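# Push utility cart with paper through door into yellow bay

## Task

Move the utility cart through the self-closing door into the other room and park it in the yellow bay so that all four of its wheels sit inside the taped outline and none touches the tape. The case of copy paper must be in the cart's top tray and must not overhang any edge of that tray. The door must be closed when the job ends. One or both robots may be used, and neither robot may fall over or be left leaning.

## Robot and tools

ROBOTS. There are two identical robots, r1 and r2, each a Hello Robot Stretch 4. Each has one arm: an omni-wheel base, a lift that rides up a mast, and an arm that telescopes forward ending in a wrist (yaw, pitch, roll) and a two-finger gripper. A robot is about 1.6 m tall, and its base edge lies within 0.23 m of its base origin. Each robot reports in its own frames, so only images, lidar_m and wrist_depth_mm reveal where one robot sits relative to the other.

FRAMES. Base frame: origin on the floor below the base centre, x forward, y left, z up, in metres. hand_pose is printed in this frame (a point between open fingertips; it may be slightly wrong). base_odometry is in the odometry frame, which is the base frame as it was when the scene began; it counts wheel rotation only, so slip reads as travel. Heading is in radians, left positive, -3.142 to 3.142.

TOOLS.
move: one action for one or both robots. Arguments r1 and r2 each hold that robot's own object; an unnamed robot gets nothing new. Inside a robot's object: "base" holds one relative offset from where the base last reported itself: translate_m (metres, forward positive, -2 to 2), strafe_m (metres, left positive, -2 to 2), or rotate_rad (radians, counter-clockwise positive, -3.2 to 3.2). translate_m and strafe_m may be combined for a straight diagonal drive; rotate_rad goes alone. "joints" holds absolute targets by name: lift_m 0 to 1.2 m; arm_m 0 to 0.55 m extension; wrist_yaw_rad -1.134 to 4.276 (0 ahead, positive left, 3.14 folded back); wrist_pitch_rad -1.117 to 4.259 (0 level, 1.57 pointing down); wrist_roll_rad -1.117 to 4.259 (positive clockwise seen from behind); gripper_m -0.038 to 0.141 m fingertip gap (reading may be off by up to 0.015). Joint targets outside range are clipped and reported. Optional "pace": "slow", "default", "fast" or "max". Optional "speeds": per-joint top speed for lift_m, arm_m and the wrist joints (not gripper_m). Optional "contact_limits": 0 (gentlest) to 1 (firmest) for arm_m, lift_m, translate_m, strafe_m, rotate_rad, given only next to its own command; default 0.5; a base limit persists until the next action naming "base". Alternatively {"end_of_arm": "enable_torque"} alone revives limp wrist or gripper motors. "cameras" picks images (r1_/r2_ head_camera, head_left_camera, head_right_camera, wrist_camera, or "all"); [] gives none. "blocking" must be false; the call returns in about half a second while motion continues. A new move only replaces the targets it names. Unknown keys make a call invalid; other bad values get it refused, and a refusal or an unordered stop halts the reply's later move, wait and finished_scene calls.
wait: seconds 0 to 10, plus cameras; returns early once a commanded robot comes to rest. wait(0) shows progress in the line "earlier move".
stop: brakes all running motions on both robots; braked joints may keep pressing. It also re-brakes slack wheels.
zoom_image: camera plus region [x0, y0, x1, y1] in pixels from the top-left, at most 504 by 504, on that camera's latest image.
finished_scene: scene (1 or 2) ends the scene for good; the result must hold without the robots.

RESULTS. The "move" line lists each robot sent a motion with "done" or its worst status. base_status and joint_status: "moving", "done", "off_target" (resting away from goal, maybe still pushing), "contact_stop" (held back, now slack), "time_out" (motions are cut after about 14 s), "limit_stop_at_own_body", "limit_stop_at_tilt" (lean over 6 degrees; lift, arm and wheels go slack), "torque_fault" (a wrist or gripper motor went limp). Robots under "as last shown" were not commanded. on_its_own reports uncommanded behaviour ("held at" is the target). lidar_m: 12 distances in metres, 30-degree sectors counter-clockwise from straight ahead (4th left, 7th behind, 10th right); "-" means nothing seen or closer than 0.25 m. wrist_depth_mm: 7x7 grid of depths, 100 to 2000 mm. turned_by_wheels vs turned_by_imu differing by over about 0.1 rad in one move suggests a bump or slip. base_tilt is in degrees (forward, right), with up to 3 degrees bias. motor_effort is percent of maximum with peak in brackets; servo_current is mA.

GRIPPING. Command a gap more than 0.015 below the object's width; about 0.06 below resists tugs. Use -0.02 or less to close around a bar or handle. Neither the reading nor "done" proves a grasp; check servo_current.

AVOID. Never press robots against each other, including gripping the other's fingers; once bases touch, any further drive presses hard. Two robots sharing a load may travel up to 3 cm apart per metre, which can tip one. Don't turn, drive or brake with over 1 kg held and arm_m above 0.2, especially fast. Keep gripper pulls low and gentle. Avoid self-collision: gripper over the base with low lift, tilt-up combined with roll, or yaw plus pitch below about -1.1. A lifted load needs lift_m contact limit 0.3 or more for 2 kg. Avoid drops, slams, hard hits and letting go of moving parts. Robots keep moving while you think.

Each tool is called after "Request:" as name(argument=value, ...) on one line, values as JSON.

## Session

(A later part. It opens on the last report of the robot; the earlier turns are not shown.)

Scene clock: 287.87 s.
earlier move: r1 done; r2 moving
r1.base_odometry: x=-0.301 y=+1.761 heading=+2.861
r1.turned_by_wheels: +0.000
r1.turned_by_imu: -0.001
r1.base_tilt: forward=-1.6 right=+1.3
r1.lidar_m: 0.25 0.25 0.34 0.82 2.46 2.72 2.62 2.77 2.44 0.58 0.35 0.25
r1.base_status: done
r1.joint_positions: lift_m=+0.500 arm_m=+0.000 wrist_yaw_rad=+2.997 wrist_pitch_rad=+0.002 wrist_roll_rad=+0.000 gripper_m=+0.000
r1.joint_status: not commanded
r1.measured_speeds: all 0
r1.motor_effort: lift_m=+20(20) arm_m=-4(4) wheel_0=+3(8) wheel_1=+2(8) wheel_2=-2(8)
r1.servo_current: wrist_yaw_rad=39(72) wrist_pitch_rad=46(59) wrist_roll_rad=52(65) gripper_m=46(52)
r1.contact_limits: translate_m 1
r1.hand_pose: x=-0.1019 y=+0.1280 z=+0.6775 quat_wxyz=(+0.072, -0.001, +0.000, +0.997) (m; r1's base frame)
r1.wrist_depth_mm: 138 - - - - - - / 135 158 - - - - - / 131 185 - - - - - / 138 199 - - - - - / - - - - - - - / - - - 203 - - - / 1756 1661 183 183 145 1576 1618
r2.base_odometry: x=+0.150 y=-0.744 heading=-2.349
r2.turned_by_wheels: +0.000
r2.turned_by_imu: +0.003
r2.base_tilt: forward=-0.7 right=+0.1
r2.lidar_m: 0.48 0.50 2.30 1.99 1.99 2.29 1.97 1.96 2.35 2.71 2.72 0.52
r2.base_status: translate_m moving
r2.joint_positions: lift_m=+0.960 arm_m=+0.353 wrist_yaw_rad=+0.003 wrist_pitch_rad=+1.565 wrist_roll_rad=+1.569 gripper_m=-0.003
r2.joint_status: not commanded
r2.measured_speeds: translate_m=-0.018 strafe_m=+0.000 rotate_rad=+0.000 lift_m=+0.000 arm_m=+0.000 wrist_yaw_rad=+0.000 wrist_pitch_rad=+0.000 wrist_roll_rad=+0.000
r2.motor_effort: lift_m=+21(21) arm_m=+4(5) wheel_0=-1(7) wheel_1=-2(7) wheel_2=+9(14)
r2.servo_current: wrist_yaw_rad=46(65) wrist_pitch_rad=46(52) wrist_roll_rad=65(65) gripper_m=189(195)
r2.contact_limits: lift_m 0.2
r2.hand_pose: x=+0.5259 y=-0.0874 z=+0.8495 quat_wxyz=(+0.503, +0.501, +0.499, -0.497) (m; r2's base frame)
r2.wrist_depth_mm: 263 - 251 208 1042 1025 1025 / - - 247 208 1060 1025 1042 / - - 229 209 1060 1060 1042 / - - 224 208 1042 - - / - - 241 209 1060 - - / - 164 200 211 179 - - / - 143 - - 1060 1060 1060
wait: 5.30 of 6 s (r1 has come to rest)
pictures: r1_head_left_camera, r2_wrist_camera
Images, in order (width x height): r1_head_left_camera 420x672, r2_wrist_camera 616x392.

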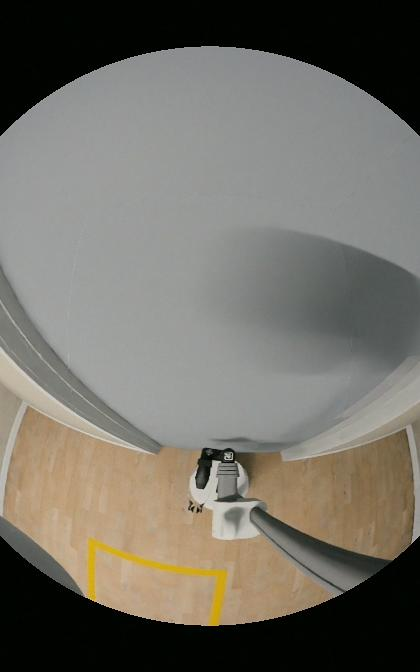

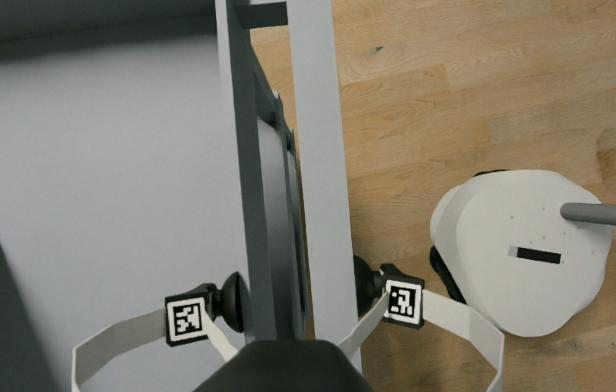

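Request:
move(blocking=false, r1={"base":{"translate_m":0.4},"pace":"slow","contact_limits":{"translate_m":1.0}}, cameras=[])

Request:
wait(seconds=2, cameras=["r2_head_camera"])

Request:
wait(seconds=3, cameras=["r1_head_left_camera","r2_head_camera"])

Scene clock: 294.60 s.
earlier move: r2 done
move: r1 moving
r1.base_odometry: x=-0.313 y=+1.764 heading=+2.861
r1.turned_by_wheels: +0.001
r1.turned_by_imu: +0.000
r1.base_tilt: forward=-1.6 right=+1.3
r1.lidar_m: 0.25 0.25 0.35 0.76 2.45 2.71 2.62 2.80 2.46 0.52 0.33 0.25
r1.base_status: translate_m moving
r1.joint_positions: lift_m=+0.500 arm_m=+0.000 wrist_yaw_rad=+2.997 wrist_pitch_rad=+0.002 wrist_roll_rad=+0.000 gripper_m=+0.000
r1.joint_status: not commanded
r1.measured_speeds: translate_m=+0.048 strafe_m=+0.000 rotate_rad=-0.001 lift_m=+0.000 arm_m=+0.000 wrist_yaw_rad=+0.000 wrist_pitch_rad=+0.000 wrist_roll_rad=+0.000
r1.motor_effort: lift_m=+20(20) arm_m=-4(4) wheel_0=+6(6) wheel_1=+7(7) wheel_2=-4(7)
r1.servo_current: wrist_yaw_rad=52(59) wrist_pitch_rad=39(52) wrist_roll_rad=39(46) gripper_m=33(46)
r1.contact_limits: translate_m 1
r1.hand_pose: x=-0.1019 y=+0.1280 z=+0.6775 quat_wxyz=(+0.072, -0.001, +0.000, +0.997) (m; r1's base frame)
r1.wrist_depth_mm: 138 - - - - - - / 135 158 - - - - - / 131 185 - - - - - / 138 198 - - - - - / - - - - - - - / - - - 204 - - - / 1756 1661 182 183 145 1576 1576
r2.base_odometry: x=+0.151 y=-0.743 heading=-2.349
r2.turned_by_wheels: +0.000
r2.turned_by_imu: +0.000
r2.base_tilt: forward=-0.6 right=+0.0
r2.lidar_m: 0.45 0.51 2.31 1.98 2.00 2.28 1.96 1.99 2.31 2.72 2.74 0.52
r2.base_status: done
r2.joint_positions: lift_m=+0.960 arm_m=+0.353 wrist_yaw_rad=+0.003 wrist_pitch_rad=+1.565 wrist_roll_rad=+1.569 gripper_m=-0.003
r2.joint_status: not commanded
r2.measured_speeds: all 0
r2.motor_effort: lift_m=+21(21) arm_m=+4(5) wheel_0=+0(0) wheel_1=-3(4) wheel_2=+8(8)
r2.servo_current: wrist_yaw_rad=52(52) wrist_pitch_rad=46(52) wrist_roll_rad=46(52) gripper_m=182(182)
r2.contact_limits: lift_m 0.2
r2.hand_pose: x=+0.5259 y=-0.0874 z=+0.8495 quat_wxyz=(+0.503, +0.500, +0.500, -0.497) (m; r2's base frame)
r2.wrist_depth_mm: 263 - 251 208 1042 1042 1060 / - - 215 208 1060 1042 1042 / - - 229 208 1060 1025 1042 / - - 220 209 1060 - - / - - 211 210 1060 - - / - 163 200 211 181 - - / - 143 - - 1060 1098 1060
pictures: none
No camera images: "cameras" was empty.

Scene clock: 296.60 s.
earlier move: r1 moving
r1.base_odometry: x=-0.493 y=+1.816 heading=+2.862
r1.turned_by_wheels: +0.000
r1.turned_by_imu: +0.163
r1.base_tilt: forward=-1.6 right=+1.3
r1.lidar_m: - 0.25 0.26 0.42 2.57 2.78 2.75 2.95 2.47 0.55 0.30 0.25
r1.base_status: translate_m moving
r1.joint_positions: lift_m=+0.500 arm_m=+0.000 wrist_yaw_rad=+3.007 wrist_pitch_rad=+0.002 wrist_roll_rad=+0.000 gripper_m=+0.000
r1.joint_status: not commanded
r1.measured_speeds: translate_m=+0.098 strafe_m=+0.002 rotate_rad=-0.009 lift_m=+0.000 arm_m=+0.000 wrist_yaw_rad=+0.000 wrist_pitch_rad=+0.000 wrist_roll_rad=+0.000
r1.motor_effort: lift_m=+20(20) arm_m=+7(7) wheel_0=+14(31) wheel_1=+19(23) wheel_2=-24(28)
r1.servo_current: wrist_yaw_rad=52(91) wrist_pitch_rad=39(52) wrist_roll_rad=39(65) gripper_m=39(46)
r1.contact_limits: translate_m 1
r1.hand_pose: x=-0.1035 y=+0.1253 z=+0.6775 quat_wxyz=(+0.067, -0.001, +0.000, +0.998) (m; r1's base frame)
r1.wrist_depth_mm: 137 247 - - - - - / 128 140 - - - - - / 125 167 - - - - - / 138 185 - - - - - / - - - - - - - / - - - 203 - - - / 1708 1618 188 183 145 1576 1661
r2.base_odometry: x=+0.151 y=-0.743 heading=-2.349
r2.turned_by_wheels: +0.000
r2.turned_by_imu: +0.000
r2.base_tilt: forward=-0.6 right=+0.1
r2.lidar_m: 0.48 0.49 2.32 1.94 1.96 2.27 1.98 1.96 2.32 2.73 2.75 0.53
r2.base_status: done
r2.joint_positions: lift_m=+0.960 arm_m=+0.353 wrist_yaw_rad=+0.003 wrist_pitch_rad=+1.565 wrist_roll_rad=+1.569 gripper_m=-0.003
r2.joint_status: not commanded
r2.measured_speeds: all 0
r2.motor_effort: lift_m=+21(21) arm_m=+4(5) wheel_0=+0(1) wheel_1=-3(4) wheel_2=+8(8)
r2.servo_current: wrist_yaw_rad=39(65) wrist_pitch_rad=39(52) wrist_roll_rad=46(59) gripper_m=182(189)
r2.contact_limits: lift_m 0.2
r2.hand_pose: x=+0.5259 y=-0.0874 z=+0.8495 quat_wxyz=(+0.503, +0.500, +0.500, -0.497) (m; r2's base frame)
r2.wrist_depth_mm: 263 - 251 208 1042 1042 1025 / - - 216 208 1060 1060 1025 / - - 229 208 1060 1060 1060 / - - 220 209 1060 - - / - - 211 209 1042 - - / - 164 200 211 181 - - / - 143 - - 1078 1060 1060
wait: 2.00 s; no rest
pictures: r2_head_camera
Images, in order (width x height): r2_head_camera 420x560.

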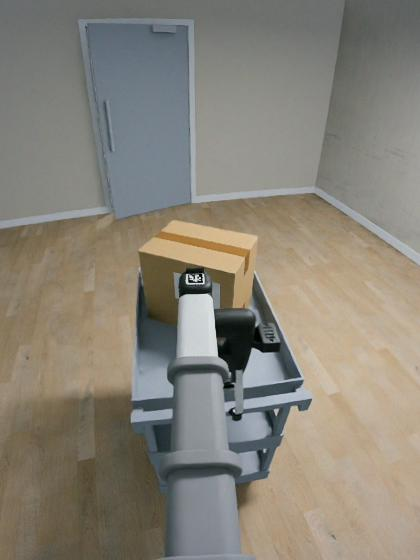

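Scene clock: 299.60 s.
earlier move: r1 contact_stop
r1.base_odometry: x=-0.612 y=+1.810 heading=+2.829
r1.turned_by_wheels: -0.033
r1.turned_by_imu: +0.330
r1.base_tilt: forward=-1.6 right=+1.3
r1.lidar_m: 0.26 0.25 0.26 2.24 2.84 2.72 2.84 2.68 0.71 0.42 0.25 0.25
r1.base_status: translate_m contact_stop
r1.joint_positions: lift_m=+0.500 arm_m=+0.000 wrist_yaw_rad=+3.002 wrist_pitch_rad=+0.002 wrist_roll_rad=+0.000 gripper_m=+0.000
r1.joint_status: not commanded
r1.measured_speeds: translate_m=-0.057 strafe_m=+0.030 rotate_rad=-0.013 lift_m=+0.000 arm_m=+0.000 wrist_yaw_rad=+0.000 wrist_pitch_rad=+0.000 wrist_roll_rad=+0.000
r1.on_its_own: the wheels are slack since a contact_stop
r1.motor_effort: lift_m=+20(20) arm_m=+4(7) wheel_0=+2(35) wheel_1=+0(31) wheel_2=-1(36)
r1.servo_current: wrist_yaw_rad=59(91) wrist_pitch_rad=39(52) wrist_roll_rad=52(65) gripper_m=39(52)
r1.contact_limits: translate_m 1
r1.hand_pose: x=-0.1026 y=+0.1266 z=+0.6775 quat_wxyz=(+0.070, -0.001, +0.000, +0.998) (m; r1's base frame)
r1.wrist_depth_mm: 138 - - - - - - / 138 151 - - - - - / 132 185 - - - - - / 139 202 - - - - - / - - - - - - - / - - - 203 - - - / 1708 1618 188 184 145 1576 1618
r2.base_odometry: x=+0.151 y=-0.743 heading=-2.349
r2.turned_by_wheels: +0.000
r2.turned_by_imu: +0.000
r2.base_tilt: forward=-0.7 right=+0.0
r2.lidar_m: 0.46 0.51 2.31 1.98 1.99 2.26 1.96 1.97 2.33 2.73 2.75 0.54
r2.base_status: done
r2.joint_positions: lift_m=+0.960 arm_m=+0.353 wrist_yaw_rad=+0.003 wrist_pitch_rad=+1.565 wrist_roll_rad=+1.569 gripper_m=-0.003
r2.joint_status: not commanded
r2.measured_speeds: all 0
r2.motor_effort: lift_m=+21(21) arm_m=+4(5) wheel_0=+1(1) wheel_1=-3(4) wheel_2=+8(8)
r2.servo_current: wrist_yaw_rad=46(65) wrist_pitch_rad=39(52) wrist_roll_rad=46(65) gripper_m=182(189)
r2.contact_limits: lift_m 0.2
r2.hand_pose: x=+0.5259 y=-0.0874 z=+0.8495 quat_wxyz=(+0.503, +0.500, +0.500, -0.497) (m; r2's base frame)
r2.wrist_depth_mm: 263 - 250 208 1060 1042 1042 / - - 216 208 1060 1060 1025 / - - 229 209 1060 1060 1042 / - - 220 209 1078 - - / - - 211 210 1060 - - / - 164 200 211 180 - - / - 143 - - 1060 1060 1060
wait: 3.00 s; no rest
pictures: r1_head_left_camera, r2_head_camera
Images, in order (width x height): r1_head_left_camera 420x672, r2_head_camera 420x560.

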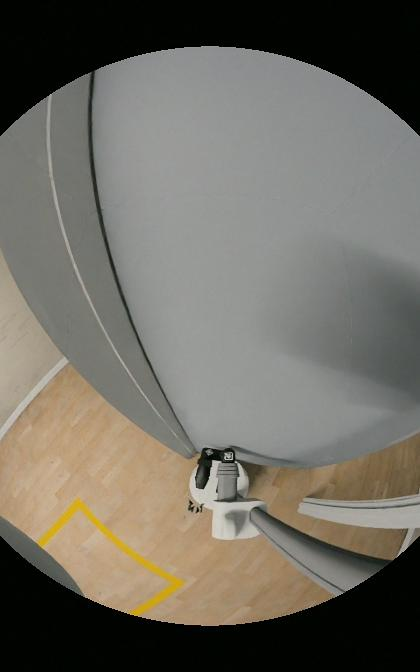

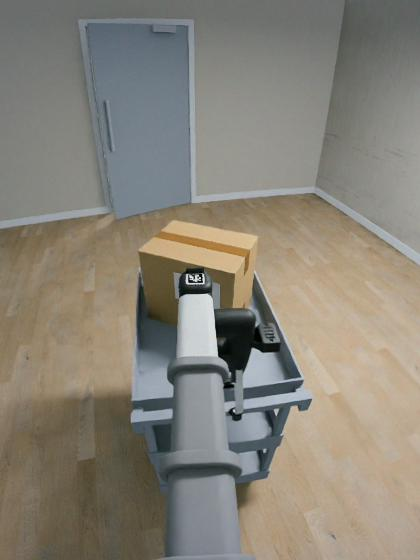

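Request:
move(blocking=false, r1={"base":{"translate_m":-0.3}}, cameras=[])

Request:
wait(seconds=2.5, cameras=[])

Request:
move(blocking=false, r1={"base":{"rotate_rad":-0.46}}, cameras=[])

Request:
wait(seconds=2, cameras=["r1_head_left_camera","r1_head_right_camera","r1_head_camera"])

Scene clock: 308.57 s.
earlier move: r1 contact_stop
move: r1 moving
r1.base_odometry: x=-0.537 y=+1.751 heading=+2.818
r1.turned_by_wheels: -0.010
r1.turned_by_imu: -0.011
r1.base_tilt: forward=-1.6 right=+1.3
r1.lidar_m: 0.25 0.31 0.57 2.25 2.76 2.62 2.75 2.63 0.69 0.34 0.25 0.25
r1.base_status: earlier translate_m contact_stop (by the wheels' count: +0.253 of +0.400); translate_m moving
r1.joint_positions: lift_m=+0.500 arm_m=+0.000 wrist_yaw_rad=+3.002 wrist_pitch_rad=+0.002 wrist_roll_rad=+0.000 gripper_m=+0.000
r1.joint_status: not commanded
r1.measured_speeds: translate_m=-0.122 strafe_m=+0.001 rotate_rad=+0.005 lift_m=+0.000 arm_m=+0.000 wrist_yaw_rad=+0.000 wrist_pitch_rad=+0.000 wrist_roll_rad=+0.000
r1.motor_effort: lift_m=+20(20) arm_m=+4(4) wheel_0=-7(8) wheel_1=-4(7) wheel_2=+7(9)
r1.servo_current: wrist_yaw_rad=65(65) wrist_pitch_rad=46(52) wrist_roll_rad=52(59) gripper_m=46(46)
r1.hand_pose: x=-0.1026 y=+0.1266 z=+0.6775 quat_wxyz=(+0.070, -0.001, +0.000, +0.998) (m; r1's base frame)
r1.wrist_depth_mm: 138 - - - - - - / 138 157 - - - - - / 135 196 - - - - - / 139 214 - - - - - / - - - - - - - / - - - 204 - - - / 1756 1661 187 183 145 1576 1537
r2: as last shown
r2.turned_by_imu: +0.001
r2.lidar_m: 0.47 0.52 2.32 1.96 1.99 2.27 1.96 1.98 2.33 2.73 2.73 0.53
r2.motor_effort: lift_m=+21(21) arm_m=+4(5) wheel_0=+0(1) wheel_1=-3(4) wheel_2=+8(8)
r2.servo_current: wrist_yaw_rad=52(59) wrist_pitch_rad=52(52) wrist_roll_rad=59(59) gripper_m=182(189)
r2.contact_limits: lift_m 0.2
r2.wrist_depth_mm: 263 - 250 208 1042 1042 1042 / - - 216 209 1060 1060 1060 / - - 229 209 1078 1078 1042 / - - 220 208 1042 - - / - - 211 210 1060 - - / - 164 199 210 180 - - / - 143 - - 1078 1042 1060
pictures: none
No camera images: "cameras" was empty.

Scene clock: 310.53 s.
earlier move: r1 done
r1.base_odometry: x=-0.282 y=+1.666 heading=+2.819
r1.turned_by_wheels: +0.000
r1.turned_by_imu: +0.000
r1.base_tilt: forward=-1.6 right=+1.3
r1.lidar_m: 0.47 0.57 1.41 2.40 2.51 2.40 2.53 2.53 1.54 0.65 0.47 0.43
r1.base_status: done
r1.joint_positions: lift_m=+0.500 arm_m=+0.000 wrist_yaw_rad=+3.002 wrist_pitch_rad=+0.002 wrist_roll_rad=+0.000 gripper_m=+0.000
r1.joint_status: not commanded
r1.measured_speeds: all 0
r1.motor_effort: lift_m=+20(20) arm_m=+4(4) wheel_0=-2(10) wheel_1=-1(8) wheel_2=+1(10)
r1.servo_current: wrist_yaw_rad=78(78) wrist_pitch_rad=46(52) wrist_roll_rad=46(65) gripper_m=39(52)
r1.hand_pose: x=-0.1026 y=+0.1266 z=+0.6775 quat_wxyz=(+0.070, -0.001, +0.000, +0.998) (m; r1's base frame)
r1.wrist_depth_mm: 137 - - - - - - / 137 158 - - - - - / 133 194 - - - - - / 139 212 - - - - - / - - - - - - - / - - - 203 - - - / 1756 1661 188 183 144 1576 1618
r2.base_odometry: x=+0.151 y=-0.743 heading=-2.349
r2.turned_by_wheels: +0.000
r2.turned_by_imu: +0.000
r2.base_tilt: forward=-0.6 right=+0.0
r2.lidar_m: 0.46 0.48 2.29 1.99 1.99 2.26 1.97 1.98 2.33 2.72 2.74 0.53
r2.base_status: not commanded
r2.joint_positions: lift_m=+0.960 arm_m=+0.353 wrist_yaw_rad=+0.003 wrist_pitch_rad=+1.565 wrist_roll_rad=+1.569 gripper_m=-0.003
r2.joint_status: not commanded
r2.measured_speeds: all 0
r2.motor_effort: lift_m=+21(21) arm_m=+4(5) wheel_0=+0(1) wheel_1=-3(4) wheel_2=+8(8)
r2.servo_current: wrist_yaw_rad=39(59) wrist_pitch_rad=39(52) wrist_roll_rad=46(59) gripper_m=182(189)
r2.contact_limits: lift_m 0.2
r2.hand_pose: x=+0.5259 y=-0.0874 z=+0.8495 quat_wxyz=(+0.503, +0.500, +0.500, -0.497) (m; r2's base frame)
r2.wrist_depth_mm: 264 - 250 208 1060 1025 1060 / - - 214 209 1060 1060 1025 / - - 230 209 1060 1060 1042 / - - 220 209 1078 - - / - - 211 210 1078 - - / - 164 200 211 180 - - / - 143 - - 1078 1078 1042
wait: 1.97 of 2.5 s (r1 has come to rest)
pictures: none
No camera images: "cameras" was empty.

Scene clock: 311.03 s.
move: r1 moving
r1.base_odometry: x=-0.282 y=+1.666 heading=+2.568
r1.turned_by_wheels: -0.251
r1.turned_by_imu: -0.252
r1.base_tilt: forward=-1.6 right=+1.3
r1.lidar_m: 0.42 0.52 0.74 2.31 2.69 2.42 2.41 2.77 2.40 0.76 0.48 0.42
r1.base_status: rotate_rad moving
r1.joint_positions: lift_m=+0.500 arm_m=+0.000 wrist_yaw_rad=+3.002 wrist_pitch_rad=+0.002 wrist_roll_rad=+0.000 gripper_m=+0.000
r1.joint_status: not commanded
r1.measured_speeds: translate_m=+0.000 strafe_m=+0.000 rotate_rad=-0.938 lift_m=+0.000 arm_m=+0.000 wrist_yaw_rad=+0.000 wrist_pitch_rad=+0.000 wrist_roll_rad=+0.000
r1.motor_effort: lift_m=+20(20) arm_m=+4(4) wheel_0=+6(9) wheel_1=+7(8) wheel_2=+7(7)
r1.servo_current: wrist_yaw_rad=72(78) wrist_pitch_rad=39(46) wrist_roll_rad=52(65) gripper_m=46(52)
r1.hand_pose: x=-0.1026 y=+0.1266 z=+0.6775 quat_wxyz=(+0.070, -0.001, +0.000, +0.998) (m; r1's base frame)
r1.wrist_depth_mm: 138 - - - - - - / 138 158 - - - - - / 134 194 - - - - - / 139 211 - - - - - / - - - - - - - / - - - 204 - - - / 1756 1661 187 164 144 1576 1661
r2: as last shown
r2.lidar_m: 0.47 0.49 2.30 1.97 2.01 2.28 1.96 1.96 2.33 2.74 2.75 0.54
r2.motor_effort: lift_m=+21(21) arm_m=+4(4) wheel_0=+0(0) wheel_1=-3(3) wheel_2=+8(8)
r2.servo_current: wrist_yaw_rad=46(52) wrist_pitch_rad=39(52) wrist_roll_rad=46(65) gripper_m=176(182)
r2.contact_limits: lift_m 0.2
r2.wrist_depth_mm: 263 - 250 209 1042 1042 1042 / - - 215 208 1042 1060 1060 / - - 230 208 1060 1042 1042 / - - 220 209 1060 - - / - - 211 209 1060 - - / - 164 199 211 181 - - / - 143 - - 1078 1060 1078
pictures: none
No camera images: "cameras" was empty.

Scene clock: 311.80 s.
earlier move: r1 done
r1.base_odometry: x=-0.282 y=+1.666 heading=+2.359
r1.turned_by_wheels: -0.209
r1.turned_by_imu: -0.210
r1.base_tilt: forward=-1.6 right=+1.3
r1.lidar_m: 0.43 0.47 0.58 1.93 2.42 2.47 2.41 2.57 2.48 1.22 0.62 0.45
r1.base_status: done
r1.joint_positions: lift_m=+0.500 arm_m=+0.000 wrist_yaw_rad=+3.002 wrist_pitch_rad=+0.002 wrist_roll_rad=+0.000 gripper_m=+0.000
r1.joint_status: not commanded
r1.measured_speeds: all 0
r1.motor_effort: lift_m=+20(20) arm_m=+4(4) wheel_0=+3(9) wheel_1=+2(8) wheel_2=+1(7)
r1.servo_current: wrist_yaw_rad=46(78) wrist_pitch_rad=39(52) wrist_roll_rad=52(78) gripper_m=39(52)
r1.hand_pose: x=-0.1026 y=+0.1266 z=+0.6775 quat_wxyz=(+0.070, -0.001, +0.000, +0.998) (m; r1's base frame)
r1.wrist_depth_mm: 138 - - - - - - / 138 157 - - - - - / 135 196 - - - - - / 139 214 - - - - - / - - - - - - - / - - - 203 - - - / 1708 1618 187 164 145 1576 1618
r2.base_odometry: x=+0.151 y=-0.743 heading=-2.349
r2.turned_by_wheels: +0.000
r2.turned_by_imu: +0.000
r2.base_tilt: forward=-0.7 right=+0.0
r2.lidar_m: 0.47 0.50 2.31 1.97 2.00 2.27 1.96 1.96 2.31 2.73 2.74 0.54
r2.base_status: not commanded
r2.joint_positions: lift_m=+0.960 arm_m=+0.353 wrist_yaw_rad=+0.003 wrist_pitch_rad=+1.565 wrist_roll_rad=+1.569 gripper_m=-0.003
r2.joint_status: not commanded
r2.measured_speeds: all 0
r2.motor_effort: lift_m=+21(21) arm_m=+4(4) wheel_0=+0(1) wheel_1=-3(4) wheel_2=+8(8)
r2.servo_current: wrist_yaw_rad=46(59) wrist_pitch_rad=46(52) wrist_roll_rad=46(65) gripper_m=176(182)
r2.contact_limits: lift_m 0.2
r2.hand_pose: x=+0.5259 y=-0.0874 z=+0.8495 quat_wxyz=(+0.503, +0.500, +0.500, -0.497) (m; r2's base frame)
r2.wrist_depth_mm: 263 - 250 208 1060 1060 1042 / - - 216 208 1060 1060 1042 / - - 230 209 1060 1042 1042 / - - 220 209 1060 - - / - - 212 210 1078 - - / - 163 199 211 180 - - / - 143 - - 1078 1078 1060
wait: 0.77 of 2 s (r1 has come to rest)
pictures: r1_head_camera, r1_head_left_camera, r1_head_right_camera
Images, in order (width x height): r1_head_camera 420x560, r1_head_left_camera 420x672, r1_head_right_camera 420x672.

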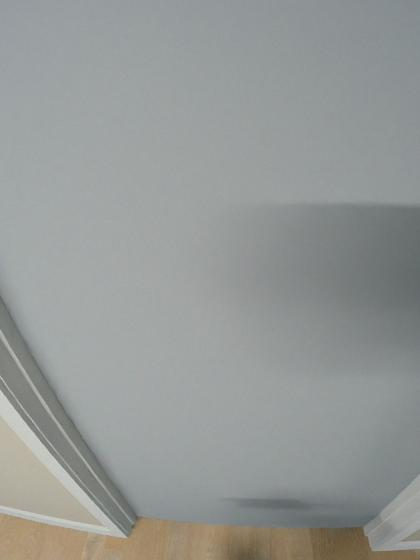

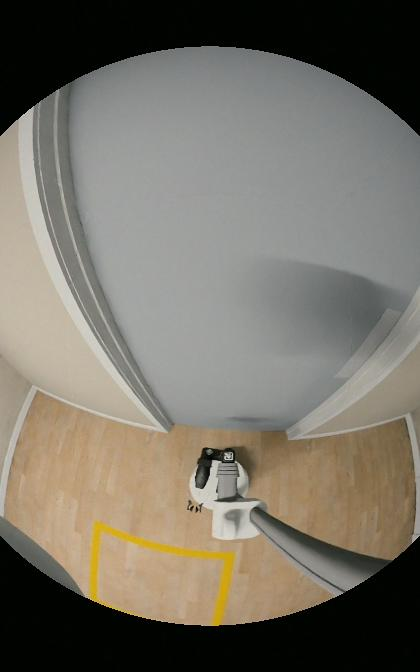

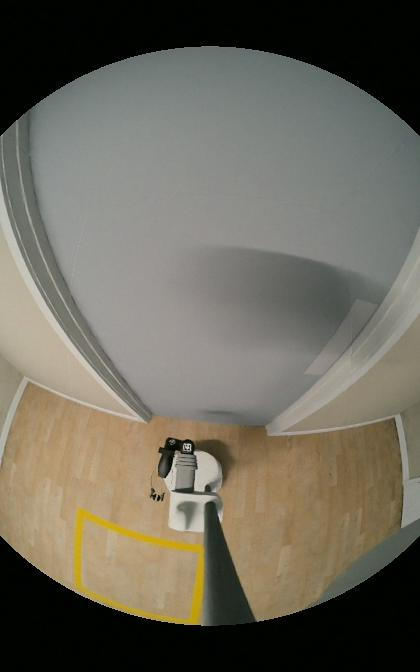

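Request:
move(blocking=false, r1={"base":{"strafe_m":-0.08,"translate_m":-0.2},"joints":{"arm_m":0.3,"lift_m":0.4}}, cameras=[])

Request:
wait(seconds=2.5, cameras=["r1_head_camera","r1_head_left_camera"])

Request:
move(blocking=false, r1={"base":{"translate_m":0.5},"pace":"slow","contact_limits":{"translate_m":1.0}}, cameras=[])

Request:
wait(seconds=3, cameras=["r1_head_left_camera"])

Request:
wait(seconds=2.5, cameras=["r1_head_left_camera","r2_head_camera"])

Scene clock: 335.03 s.
move: r1 moving
r1.base_odometry: x=-0.251 y=+1.653 heading=+2.359
r1.turned_by_wheels: +0.000
r1.turned_by_imu: -0.001
r1.base_tilt: forward=-1.6 right=+1.3
r1.lidar_m: 0.46 0.49 0.59 2.06 2.43 2.46 2.39 2.54 2.47 1.31 0.64 0.47
r1.base_status: translate_m moving; strafe_m moving
r1.joint_positions: lift_m=+0.463 arm_m=+0.051 wrist_yaw_rad=+3.002 wrist_pitch_rad=+0.002 wrist_roll_rad=+0.000 gripper_m=+0.000
r1.joint_status: lift_m moving; arm_m moving
r1.measured_speeds: translate_m=-0.121 strafe_m=-0.048 rotate_rad=+0.003 lift_m=-0.146 arm_m=+0.195 wrist_yaw_rad=+0.000 wrist_pitch_rad=+0.000 wrist_roll_rad=+0.000
r1.motor_effort: lift_m=+12(18) arm_m=+5(9) wheel_0=-4(5) wheel_1=-8(8) wheel_2=+8(9)
r1.servo_current: wrist_yaw_rad=39(65) wrist_pitch_rad=46(46) wrist_roll_rad=46(52) gripper_m=46(46)
r1.hand_pose: x=-0.0520 y=+0.1266 z=+0.6401 quat_wxyz=(+0.070, -0.001, +0.000, +0.998) (m; r1's base frame)
r1.wrist_depth_mm: 182 279 - - - - - / 140 186 - - - - - / 135 186 - - - - - / 162 210 - - - - - / - - - - - - - / - - 1921 203 - - - / 1661 1618 187 183 155 1576 1537
r2: as last shown
r2.lidar_m: 0.46 0.48 2.28 1.97 1.99 2.29 1.98 1.98 2.33 2.72 2.75 0.55
r2.motor_effort: lift_m=+21(21) arm_m=+4(4) wheel_0=+1(1) wheel_1=-3(4) wheel_2=+8(8)
r2.servo_current: wrist_yaw_rad=52(59) wrist_pitch_rad=46(52) wrist_roll_rad=52(59) gripper_m=182(189)
r2.contact_limits: lift_m 0.2
r2.wrist_depth_mm: 263 - 250 208 1042 1042 1025 / - - 216 208 1060 1042 1042 / - - 229 208 1060 1060 1042 / - - 220 209 1060 - - / - - 211 209 1060 - - / - 164 200 210 180 - - / - 143 - - 1098 1060 1060
pictures: none
No camera images: "cameras" was empty.

Scene clock: 336.60 s.
earlier move: r1 done
r1.base_odometry: x=-0.084 y=+1.582 heading=+2.359
r1.turned_by_wheels: +0.000
r1.turned_by_imu: -0.001
r1.base_tilt: forward=-1.6 right=+1.3
r1.lidar_m: 0.63 0.67 0.87 2.39 2.51 2.30 2.22 2.39 2.40 1.87 0.76 0.65
r1.base_status: done
r1.joint_positions: lift_m=+0.401 arm_m=+0.300 wrist_yaw_rad=+3.002 wrist_pitch_rad=+0.002 wrist_roll_rad=+0.000 gripper_m=+0.000
r1.joint_status: all done
r1.measured_speeds: all 0
r1.motor_effort: lift_m=+12(18) arm_m=+5(9) wheel_0=-4(6) wheel_1=-1(10) wheel_2=+0(9)
r1.servo_current: wrist_yaw_rad=52(85) wrist_pitch_rad=33(52) wrist_roll_rad=39(65) gripper_m=39(52)
r1.hand_pose: x=+0.1973 y=+0.1266 z=+0.5781 quat_wxyz=(+0.070, -0.001, +0.000, +0.998) (m; r1's base frame)
r1.wrist_depth_mm: 455 - - - - - - / 150 - - - - - - / 151 243 - - - - - / 159 315 - - - - - / - - - - - - - / 1863 - 1808 203 - - 1983 / 1430 462 183 183 156 1366 1397
r2.base_odometry: x=+0.151 y=-0.743 heading=-2.349
r2.turned_by_wheels: +0.000
r2.turned_by_imu: +0.000
r2.base_tilt: forward=-0.6 right=+0.1
r2.lidar_m: 0.46 0.51 2.32 1.99 1.99 2.23 1.95 1.97 2.32 2.73 2.76 0.55
r2.base_status: not commanded
r2.joint_positions: lift_m=+0.960 arm_m=+0.353 wrist_yaw_rad=+0.003 wrist_pitch_rad=+1.565 wrist_roll_rad=+1.569 gripper_m=-0.003
r2.joint_status: not commanded
r2.measured_speeds: all 0
r2.motor_effort: lift_m=+21(21) arm_m=+4(5) wheel_0=+0(1) wheel_1=-3(4) wheel_2=+8(8)
r2.servo_current: wrist_yaw_rad=46(59) wrist_pitch_rad=46(52) wrist_roll_rad=46(65) gripper_m=182(189)
r2.contact_limits: lift_m 0.2
r2.hand_pose: x=+0.5259 y=-0.0874 z=+0.8495 quat_wxyz=(+0.503, +0.500, +0.500, -0.497) (m; r2's base frame)
r2.wrist_depth_mm: 263 - 250 208 1060 1025 1042 / - - 216 208 1060 1060 1042 / - - 229 208 1060 1042 1060 / - - 221 209 1042 - - / - - 211 210 1060 - - / - 164 200 211 181 - - / - 143 - - 1060 1042 1078
wait: 1.57 of 2.5 s (r1 has come to rest)
pictures: r1_head_camera, r1_head_left_camera
Images, in order (width x height): r1_head_camera 420x560, r1_head_left_camera 420x672.

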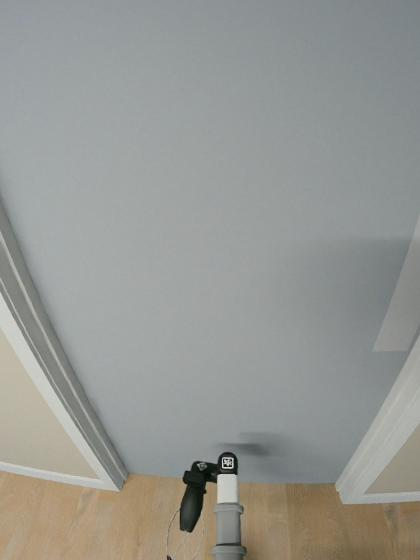

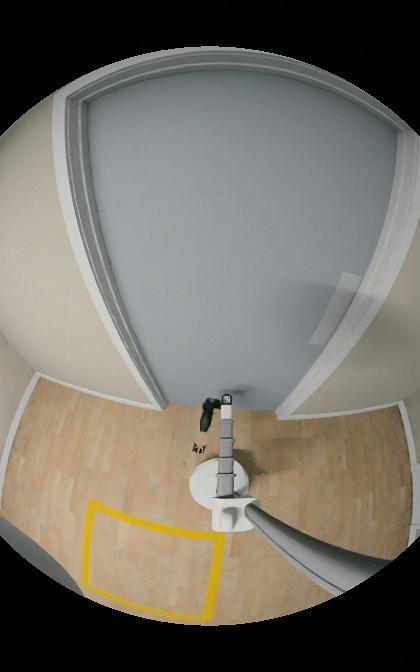

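Scene clock: 337.10 s.
move: r1 moving
r1.base_odometry: x=-0.093 y=+1.590 heading=+2.359
r1.turned_by_wheels: +0.000
r1.turned_by_imu: +0.000
r1.base_tilt: forward=-1.6 right=+1.3
r1.lidar_m: 0.61 0.66 0.81 2.37 2.54 2.30 2.24 2.38 2.41 1.82 0.74 0.63
r1.base_status: translate_m moving
r1.joint_positions: lift_m=+0.401 arm_m=+0.300 wrist_yaw_rad=+3.002 wrist_pitch_rad=+0.002 wrist_roll_rad=+0.000 gripper_m=+0.000
r1.joint_status: not commanded
r1.measured_speeds: translate_m=+0.048 strafe_m=+0.000 rotate_rad=+0.001 lift_m=+0.000 arm_m=+0.000 wrist_yaw_rad=+0.000 wrist_pitch_rad=+0.000 wrist_roll_rad=+0.000
r1.motor_effort: lift_m=+13(13) arm_m=+5(5) wheel_0=+6(7) wheel_1=+3(6) wheel_2=-6(6)
r1.servo_current: wrist_yaw_rad=59(59) wrist_pitch_rad=39(52) wrist_roll_rad=33(59) gripper_m=46(52)
r1.contact_limits: translate_m 1
r1.hand_pose: x=+0.1973 y=+0.1266 z=+0.5781 quat_wxyz=(+0.070, -0.001, +0.000, +0.998) (m; r1's base frame)
r1.wrist_depth_mm: 455 - - - - - - / 150 - - - - - - / 151 243 - - - - - / 158 319 - - - - - / - - - - - - - / 1756 - 1808 204 - - 1921 / 1397 462 183 183 156 1366 1430
r2: as last shown
r2.base_tilt: forward=-0.7 right=+0.1
r2.lidar_m: 0.46 0.51 2.35 1.98 2.01 2.27 1.95 1.95 2.31 2.72 2.73 0.54
r2.motor_effort: lift_m=+21(21) arm_m=+4(5) wheel_0=+0(0) wheel_1=-3(4) wheel_2=+8(8)
r2.servo_current: wrist_yaw_rad=46(59) wrist_pitch_rad=39(52) wrist_roll_rad=52(52) gripper_m=182(182)
r2.contact_limits: lift_m 0.2
r2.wrist_depth_mm: 264 - 251 208 1060 1060 1042 / - - 214 208 1060 1042 1042 / - - 229 208 1025 1042 1060 / - - 220 210 1060 - - / - - 211 210 1060 - - / - 164 200 210 180 - - / - 142 - - 1060 1060 1060
pictures: none
No camera images: "cameras" was empty.

Scene clock: 340.10 s.
earlier move: r1 moving
r1.base_odometry: x=-0.296 y=+1.793 heading=+2.359
r1.turned_by_wheels: +0.000
r1.turned_by_imu: +0.365
r1.base_tilt: forward=-1.6 right=+1.3
r1.lidar_m: 0.44 0.52 1.04 2.28 2.60 2.41 2.48 2.64 2.45 0.69 0.46 0.42
r1.base_status: translate_m moving
r1.joint_positions: lift_m=+0.400 arm_m=+0.300 wrist_yaw_rad=+3.000 wrist_pitch_rad=+0.002 wrist_roll_rad=+0.000 gripper_m=+0.000
r1.joint_status: not commanded
r1.measured_speeds: translate_m=+0.094 strafe_m=+0.002 rotate_rad=+0.010 lift_m=+0.000 arm_m=-0.002 wrist_yaw_rad=+0.000 wrist_pitch_rad=+0.000 wrist_roll_rad=+0.000
r1.motor_effort: lift_m=+17(17) arm_m=+8(21) wheel_0=+8(22) wheel_1=+15(19) wheel_2=-19(28)
r1.servo_current: wrist_yaw_rad=39(104) wrist_pitch_rad=46(52) wrist_roll_rad=33(65) gripper_m=39(52)
r1.contact_limits: translate_m 1
r1.hand_pose: x=+0.1973 y=+0.1272 z=+0.5777 quat_wxyz=(+0.071, -0.001, +0.000, +0.997) (m; r1's base frame)
r1.wrist_depth_mm: - - - - - - - / 148 - - - - - - / 145 243 - - - - - / 150 246 - - - - - / - - - - - - - / - 1983 1808 203 - 1983 1921 / 1397 455 188 182 155 1366 1336
r2.base_odometry: x=+0.151 y=-0.743 heading=-2.349
r2.turned_by_wheels: +0.000
r2.turned_by_imu: +0.000
r2.base_tilt: forward=-0.6 right=+0.1
r2.lidar_m: 0.47 0.51 2.33 1.99 1.99 2.24 1.96 1.96 2.34 2.70 2.74 0.54
r2.base_status: not commanded
r2.joint_positions: lift_m=+0.960 arm_m=+0.353 wrist_yaw_rad=+0.003 wrist_pitch_rad=+1.565 wrist_roll_rad=+1.569 gripper_m=-0.003
r2.joint_status: not commanded
r2.measured_speeds: all 0
r2.motor_effort: lift_m=+21(21) arm_m=+4(5) wheel_0=+0(0) wheel_1=-4(4) wheel_2=+8(8)
r2.servo_current: wrist_yaw_rad=46(59) wrist_pitch_rad=46(52) wrist_roll_rad=39(52) gripper_m=182(189)
r2.contact_limits: lift_m 0.2
r2.hand_pose: x=+0.5259 y=-0.0874 z=+0.8495 quat_wxyz=(+0.503, +0.500, +0.500, -0.497) (m; r2's base frame)
r2.wrist_depth_mm: 264 - 251 208 1042 1060 1042 / - - 214 209 1042 1042 1060 / - - 229 209 1060 1025 1042 / - - 221 209 1060 - - / - - 211 211 1060 - - / - 163 200 210 180 - - / - 142 - - 1078 1078 1042
wait: 3.00 s; no rest
pictures: r1_head_left_camera
Images, in order (width x height): r1_head_left_camera 420x672.

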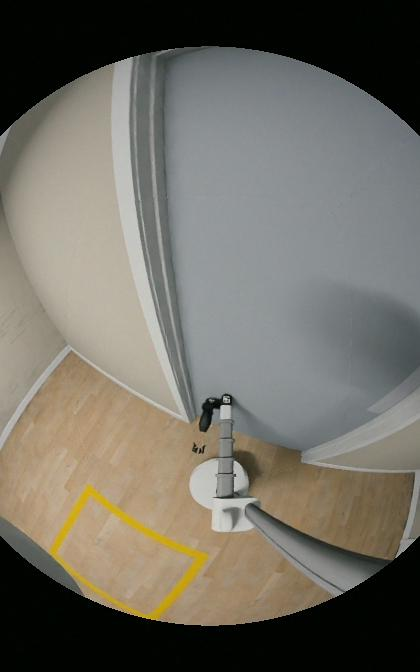

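Scene clock: 342.13 s.
earlier move: r1 contact_stop
r1.base_odometry: x=-0.333 y=+1.830 heading=+2.264
r1.turned_by_wheels: -0.095
r1.turned_by_imu: +0.056
r1.base_tilt: forward=-1.6 right=+1.2
r1.lidar_m: 0.44 0.50 1.23 2.27 2.55 2.43 2.47 2.66 1.81 0.70 0.46 0.43
r1.base_status: translate_m contact_stop (by the wheels' count: +0.352 of +0.500)
r1.joint_positions: lift_m=+0.400 arm_m=+0.300 wrist_yaw_rad=+2.999 wrist_pitch_rad=+0.002 wrist_roll_rad=+0.000 gripper_m=+0.000
r1.joint_status: not commanded
r1.measured_speeds: all 0
r1.on_its_own: the wheels are slack since a contact_stop
r1.motor_effort: lift_m=+19(21) arm_m=+4(22) wheel_0=+0(23) wheel_1=+0(19) wheel_2=+0(34)
r1.servo_current: wrist_yaw_rad=52(104) wrist_pitch_rad=39(52) wrist_roll_rad=39(65) gripper_m=46(52)
r1.contact_limits: translate_m 1
r1.hand_pose: x=+0.1978 y=+0.1274 z=+0.5775 quat_wxyz=(+0.071, -0.001, +0.000, +0.997) (m; r1's base frame)
r1.wrist_depth_mm: 442 - - - - - - / 149 - - - - - - / 149 241 - - - - - / 152 247 - - - - - / - - - - - - - / 1983 1983 1756 202 - - 1863 / 1430 452 188 183 156 1366 1336
r2.base_odometry: x=+0.151 y=-0.743 heading=-2.349
r2.turned_by_wheels: +0.000
r2.turned_by_imu: +0.000
r2.base_tilt: forward=-0.6 right=+0.0
r2.lidar_m: 0.46 0.50 2.30 1.97 1.95 2.25 1.98 1.97 2.33 2.72 2.75 0.52
r2.base_status: not commanded
r2.joint_positions: lift_m=+0.960 arm_m=+0.353 wrist_yaw_rad=+0.003 wrist_pitch_rad=+1.565 wrist_roll_rad=+1.569 gripper_m=-0.003
r2.joint_status: not commanded
r2.measured_speeds: all 0
r2.motor_effort: lift_m=+21(21) arm_m=+4(5) wheel_0=+0(1) wheel_1=-3(4) wheel_2=+8(8)
r2.servo_current: wrist_yaw_rad=52(59) wrist_pitch_rad=46(52) wrist_roll_rad=46(52) gripper_m=182(189)
r2.contact_limits: lift_m 0.2
r2.hand_pose: x=+0.5259 y=-0.0874 z=+0.8495 quat_wxyz=(+0.503, +0.500, +0.500, -0.497) (m; r2's base frame)
r2.wrist_depth_mm: 264 - 251 208 1042 1042 1042 / - - 214 208 1060 1060 1042 / - - 229 208 1060 1042 1060 / - - 220 209 1060 - - / - - 212 210 1060 - - / - 163 200 209 181 - - / - 143 - - 1060 1060 1060
wait: 2.03 of 2.5 s (r1 has come to rest)
pictures: r1_head_left_camera, r2_head_camera
Images, in order (width x height): r1_head_left_camera 420x672, r2_head_camera 420x560.

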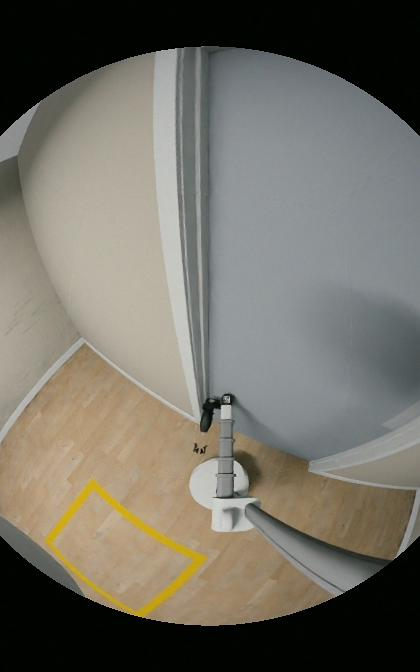

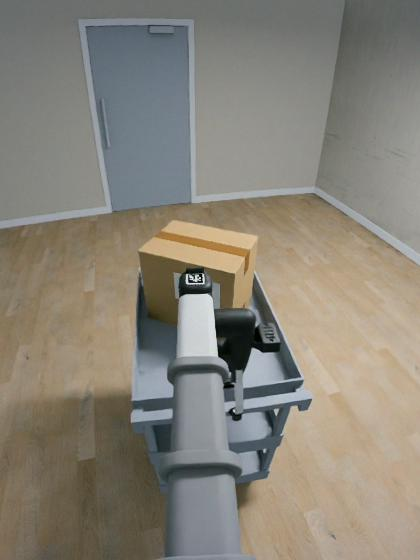

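Request:
move(blocking=false, r1={"base":{"translate_m":-0.35},"joints":{"lift_m":0.6}}, cameras=[])

Request:
wait(seconds=3, cameras=[])

Request:
move(blocking=false, r1={"base":{"rotate_rad":-0.4},"joints":{"wrist_yaw_rad":0.0}}, cameras=[])

Request:
wait(seconds=3, cameras=["r1_head_camera","r1_head_left_camera","r1_wrist_camera"])

Scene clock: 358.67 s.
move: r1 moving
r1.base_odometry: x=-0.313 y=+1.806 heading=+2.263
r1.turned_by_wheels: +0.000
r1.turned_by_imu: -0.001
r1.base_tilt: forward=-1.6 right=+1.3
r1.lidar_m: 0.44 0.53 1.34 2.28 2.52 2.39 2.44 2.62 1.94 0.70 0.49 0.46
r1.base_status: translate_m moving
r1.joint_positions: lift_m=+0.437 arm_m=+0.300 wrist_yaw_rad=+2.999 wrist_pitch_rad=+0.002 wrist_roll_rad=+0.000 gripper_m=+0.000
r1.joint_status: lift_m moving
r1.measured_speeds: translate_m=-0.122 strafe_m=+0.001 rotate_rad=+0.000 lift_m=+0.146 arm_m=+0.000 wrist_yaw_rad=+0.000 wrist_pitch_rad=+0.000 wrist_roll_rad=+0.000
r1.motor_effort: lift_m=+28(28) arm_m=+4(4) wheel_0=-7(8) wheel_1=-7(7) wheel_2=+8(9)
r1.servo_current: wrist_yaw_rad=52(59) wrist_pitch_rad=46(46) wrist_roll_rad=59(59) gripper_m=39(46)
r1.hand_pose: x=+0.1978 y=+0.1274 z=+0.6150 quat_wxyz=(+0.071, -0.001, +0.000, +0.997) (m; r1's base frame)
r1.wrist_depth_mm: 449 - - - - - - / 150 - - - - - - / 150 242 - - - - - / 156 317 - - - - - / - - - - - - - / - - 1921 202 - - - / 1537 488 187 183 155 1430 1366
r2: as last shown
r2.lidar_m: 0.47 0.48 2.30 2.00 1.96 2.28 1.96 1.99 2.31 2.74 2.72 0.51
r2.motor_effort: lift_m=+21(21) arm_m=+4(4) wheel_0=+0(1) wheel_1=-3(4) wheel_2=+8(8)
r2.servo_current: wrist_yaw_rad=59(59) wrist_pitch_rad=46(52) wrist_roll_rad=39(59) gripper_m=176(182)
r2.contact_limits: lift_m 0.2
r2.wrist_depth_mm: 264 - 250 208 1060 1042 1042 / - - 215 209 1060 1060 1025 / - - 229 208 1060 1060 1042 / - - 221 208 1078 - - / - - 211 210 1060 - - / - 164 200 210 181 - - / - 143 - - 1060 1078 1042
pictures: none
No camera images: "cameras" was empty.

Scene clock: 360.83 s.
earlier move: r1 done
r1.base_odometry: x=-0.110 y=+1.560 heading=+2.263
r1.turned_by_wheels: +0.000
r1.turned_by_imu: +0.000
r1.base_tilt: forward=-1.6 right=+1.3
r1.lidar_m: 0.76 0.94 2.23 2.42 2.23 2.09 2.19 2.50 2.36 1.00 0.78 0.74
r1.base_status: done
r1.joint_positions: lift_m=+0.600 arm_m=+0.300 wrist_yaw_rad=+2.999 wrist_pitch_rad=+0.002 wrist_roll_rad=+0.000 gripper_m=+0.000
r1.joint_status: all done
r1.measured_speeds: all 0
r1.motor_effort: lift_m=+25(29) arm_m=+4(4) wheel_0=+0(8) wheel_1=-2(8) wheel_2=-2(10)
r1.servo_current: wrist_yaw_rad=46(65) wrist_pitch_rad=39(52) wrist_roll_rad=33(65) gripper_m=46(52)
r1.hand_pose: x=+0.1978 y=+0.1274 z=+0.7771 quat_wxyz=(+0.071, -0.001, +0.000, +0.997) (m; r1's base frame)
r1.wrist_depth_mm: 445 - - - - - - / 150 - - - - - - / 150 243 - - - - - / 157 317 - - - - - / - - - - - - - / - - - 203 - - - / 1863 492 188 183 145 1863 1808
r2.base_odometry: x=+0.151 y=-0.743 heading=-2.349
r2.turned_by_wheels: +0.000
r2.turned_by_imu: +0.000
r2.base_tilt: forward=-0.6 right=+0.0
r2.lidar_m: 0.48 0.50 2.29 1.98 1.97 2.28 1.97 1.98 2.33 2.71 2.73 0.53
r2.base_status: not commanded
r2.joint_positions: lift_m=+0.960 arm_m=+0.353 wrist_yaw_rad=+0.003 wrist_pitch_rad=+1.565 wrist_roll_rad=+1.569 gripper_m=-0.003
r2.joint_status: not commanded
r2.measured_speeds: all 0
r2.motor_effort: lift_m=+21(21) arm_m=+4(5) wheel_0=+0(1) wheel_1=-3(4) wheel_2=+8(8)
r2.servo_current: wrist_yaw_rad=39(59) wrist_pitch_rad=39(52) wrist_roll_rad=59(59) gripper_m=182(189)
r2.contact_limits: lift_m 0.2
r2.hand_pose: x=+0.5259 y=-0.0874 z=+0.8495 quat_wxyz=(+0.503, +0.500, +0.500, -0.497) (m; r2's base frame)
r2.wrist_depth_mm: 264 - 250 207 1042 1042 1042 / - - 215 208 1042 1042 1042 / - - 229 209 1042 1042 1060 / - - 220 209 1078 - - / - - 211 210 1078 - - / - 164 200 210 181 - - / - 143 - - 1078 1060 1078
wait: 2.17 of 3 s (r1 has come to rest)
pictures: none
No camera images: "cameras" was empty.

Scene clock: 361.33 s.
move: r1 moving
r1.base_odometry: x=-0.110 y=+1.560 heading=+2.017
r1.turned_by_wheels: -0.246
r1.turned_by_imu: -0.247
r1.base_tilt: forward=-1.6 right=+1.3
r1.lidar_m: 0.74 0.81 1.31 2.37 2.49 2.11 2.11 2.44 2.36 1.47 0.83 0.74
r1.base_status: rotate_rad moving
r1.joint_positions: lift_m=+0.600 arm_m=+0.300 wrist_yaw_rad=+2.413 wrist_pitch_rad=+0.002 wrist_roll_rad=+0.000 gripper_m=+0.000
r1.joint_status: wrist_yaw_rad moving
r1.measured_speeds: translate_m=-0.002 strafe_m=+0.000 rotate_rad=-0.844 lift_m=+0.000 arm_m=+0.000 wrist_yaw_rad=-1.820 wrist_pitch_rad=+0.000 wrist_roll_rad=+0.000
r1.motor_effort: lift_m=+25(25) arm_m=+4(4) wheel_0=+5(9) wheel_1=+5(9) wheel_2=+5(8)
r1.servo_current: wrist_yaw_rad=78(111) wrist_pitch_rad=46(52) wrist_roll_rad=59(59) gripper_m=46(52)
r1.hand_pose: x=+0.3138 y=+0.2572 z=+0.7771 quat_wxyz=(+0.356, -0.001, +0.000, +0.934) (m; r1's base frame)
r1.wrist_depth_mm: - - - - - - - / - - - - - - - / - - - - - - - / - - - - - - - / - - - - - - - / - - - 202 - - - / - 1921 182 164 145 1708 1756
r2: as last shown
r2.base_tilt: forward=-0.7 right=+0.1
r2.lidar_m: 0.47 0.51 2.32 1.98 2.01 2.26 1.96 1.98 2.34 2.73 2.74 0.52
r2.motor_effort: lift_m=+21(21) arm_m=+4(4) wheel_0=+0(1) wheel_1=-3(4) wheel_2=+8(8)
r2.servo_current: wrist_yaw_rad=39(59) wrist_pitch_rad=46(52) wrist_roll_rad=46(59) gripper_m=176(189)
r2.contact_limits: lift_m 0.2
r2.wrist_depth_mm: 263 - 251 208 1060 1042 1042 / - - 216 208 1042 1042 1060 / - - 229 209 1060 1042 1042 / - - 220 210 1042 - - / - - 212 209 1060 - - / - 164 200 210 180 - - / - 143 - - 1042 1078 1042
pictures: none
No camera images: "cameras" was empty.

Scene clock: 363.20 s.
earlier move: r1 off_target
r1.base_odometry: x=-0.110 y=+1.560 heading=+1.866
r1.turned_by_wheels: -0.151
r1.turned_by_imu: -0.152
r1.base_tilt: forward=-1.6 right=+1.3
r1.lidar_m: 0.74 0.80 1.04 2.34 2.52 2.15 2.11 2.27 2.38 2.09 0.87 0.75
r1.base_status: done
r1.joint_positions: lift_m=+0.600 arm_m=+0.300 wrist_yaw_rad=+0.041 wrist_pitch_rad=+0.002 wrist_roll_rad=+0.000 gripper_m=+0.000
r1.joint_status: wrist_yaw_rad off_target (ended at +0.041, target +0.000)
r1.measured_speeds: all 0
r1.on_its_own: wrist_yaw_rad is at rest, and its servo_current (325 mA) is outside its rest range (0 to 104 mA)
r1.motor_effort: lift_m=+25(25) arm_m=+4(4) wheel_0=+20(20) wheel_1=+11(11) wheel_2=+4(8)
r1.servo_current: wrist_yaw_rad=325(663) wrist_pitch_rad=39(52) wrist_roll_rad=52(65) gripper_m=39(52)
r1.hand_pose: x=+0.7626 y=-0.0755 z=+0.7771 quat_wxyz=(+1.000, +0.000, +0.001, +0.020) (m; r1's base frame)
r1.wrist_depth_mm: 250 238 229 222 214 208 202 / 250 240 230 224 215 208 202 / 250 240 232 224 215 208 203 / 252 242 232 224 216 209 204 / 251 242 233 225 217 209 205 / 252 243 203 186 216 211 204 / 256 160 236 224 134 210 206
r2.base_odometry: x=+0.151 y=-0.743 heading=-2.349
r2.turned_by_wheels: +0.000
r2.turned_by_imu: +0.000
r2.base_tilt: forward=-0.7 right=+0.1
r2.lidar_m: 0.46 0.52 2.31 1.97 1.99 2.27 1.97 1.97 2.31 2.73 2.71 0.52
r2.base_status: not commanded
r2.joint_positions: lift_m=+0.960 arm_m=+0.353 wrist_yaw_rad=+0.003 wrist_pitch_rad=+1.565 wrist_roll_rad=+1.569 gripper_m=-0.003
r2.joint_status: not commanded
r2.measured_speeds: all 0
r2.motor_effort: lift_m=+21(21) arm_m=+4(5) wheel_0=+0(1) wheel_1=-3(4) wheel_2=+8(8)
r2.servo_current: wrist_yaw_rad=46(59) wrist_pitch_rad=46(52) wrist_roll_rad=46(59) gripper_m=182(189)
r2.contact_limits: lift_m 0.2
r2.hand_pose: x=+0.5259 y=-0.0874 z=+0.8495 quat_wxyz=(+0.503, +0.500, +0.500, -0.497) (m; r2's base frame)
r2.wrist_depth_mm: 263 - 250 208 1060 1042 1042 / - - 215 208 1060 1042 1042 / - - 229 209 1078 1042 1060 / - - 220 209 1060 - - / - - 211 210 1060 - - / - 164 200 211 181 - - / - 142 - - 1078 1078 1078
wait: 1.87 of 3 s (r1 has come to rest)
pictures: r1_head_camera, r1_head_left_camera, r1_wrist_camera
Images, in order (width x height): r1_head_camera 420x560, r1_head_left_camera 420x672, r1_wrist_camera 616x392.

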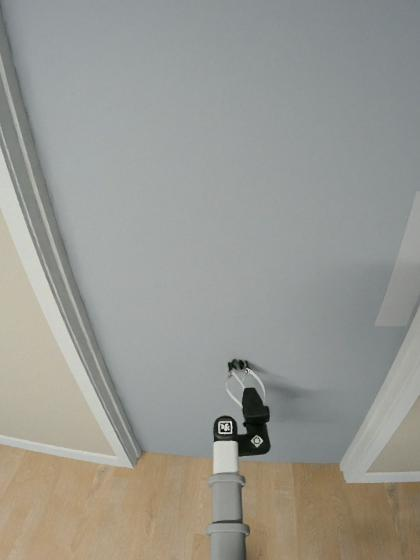

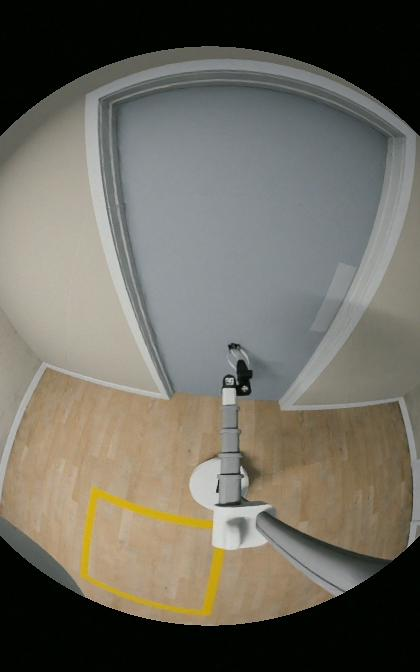

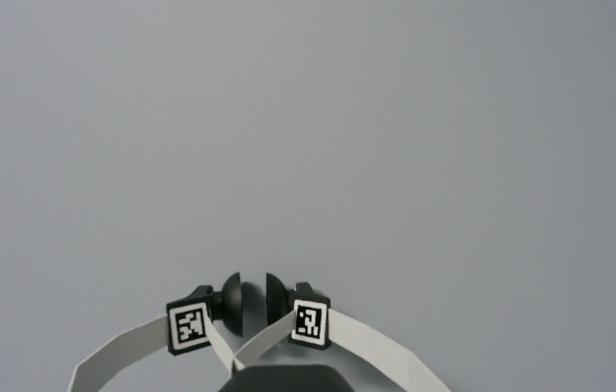

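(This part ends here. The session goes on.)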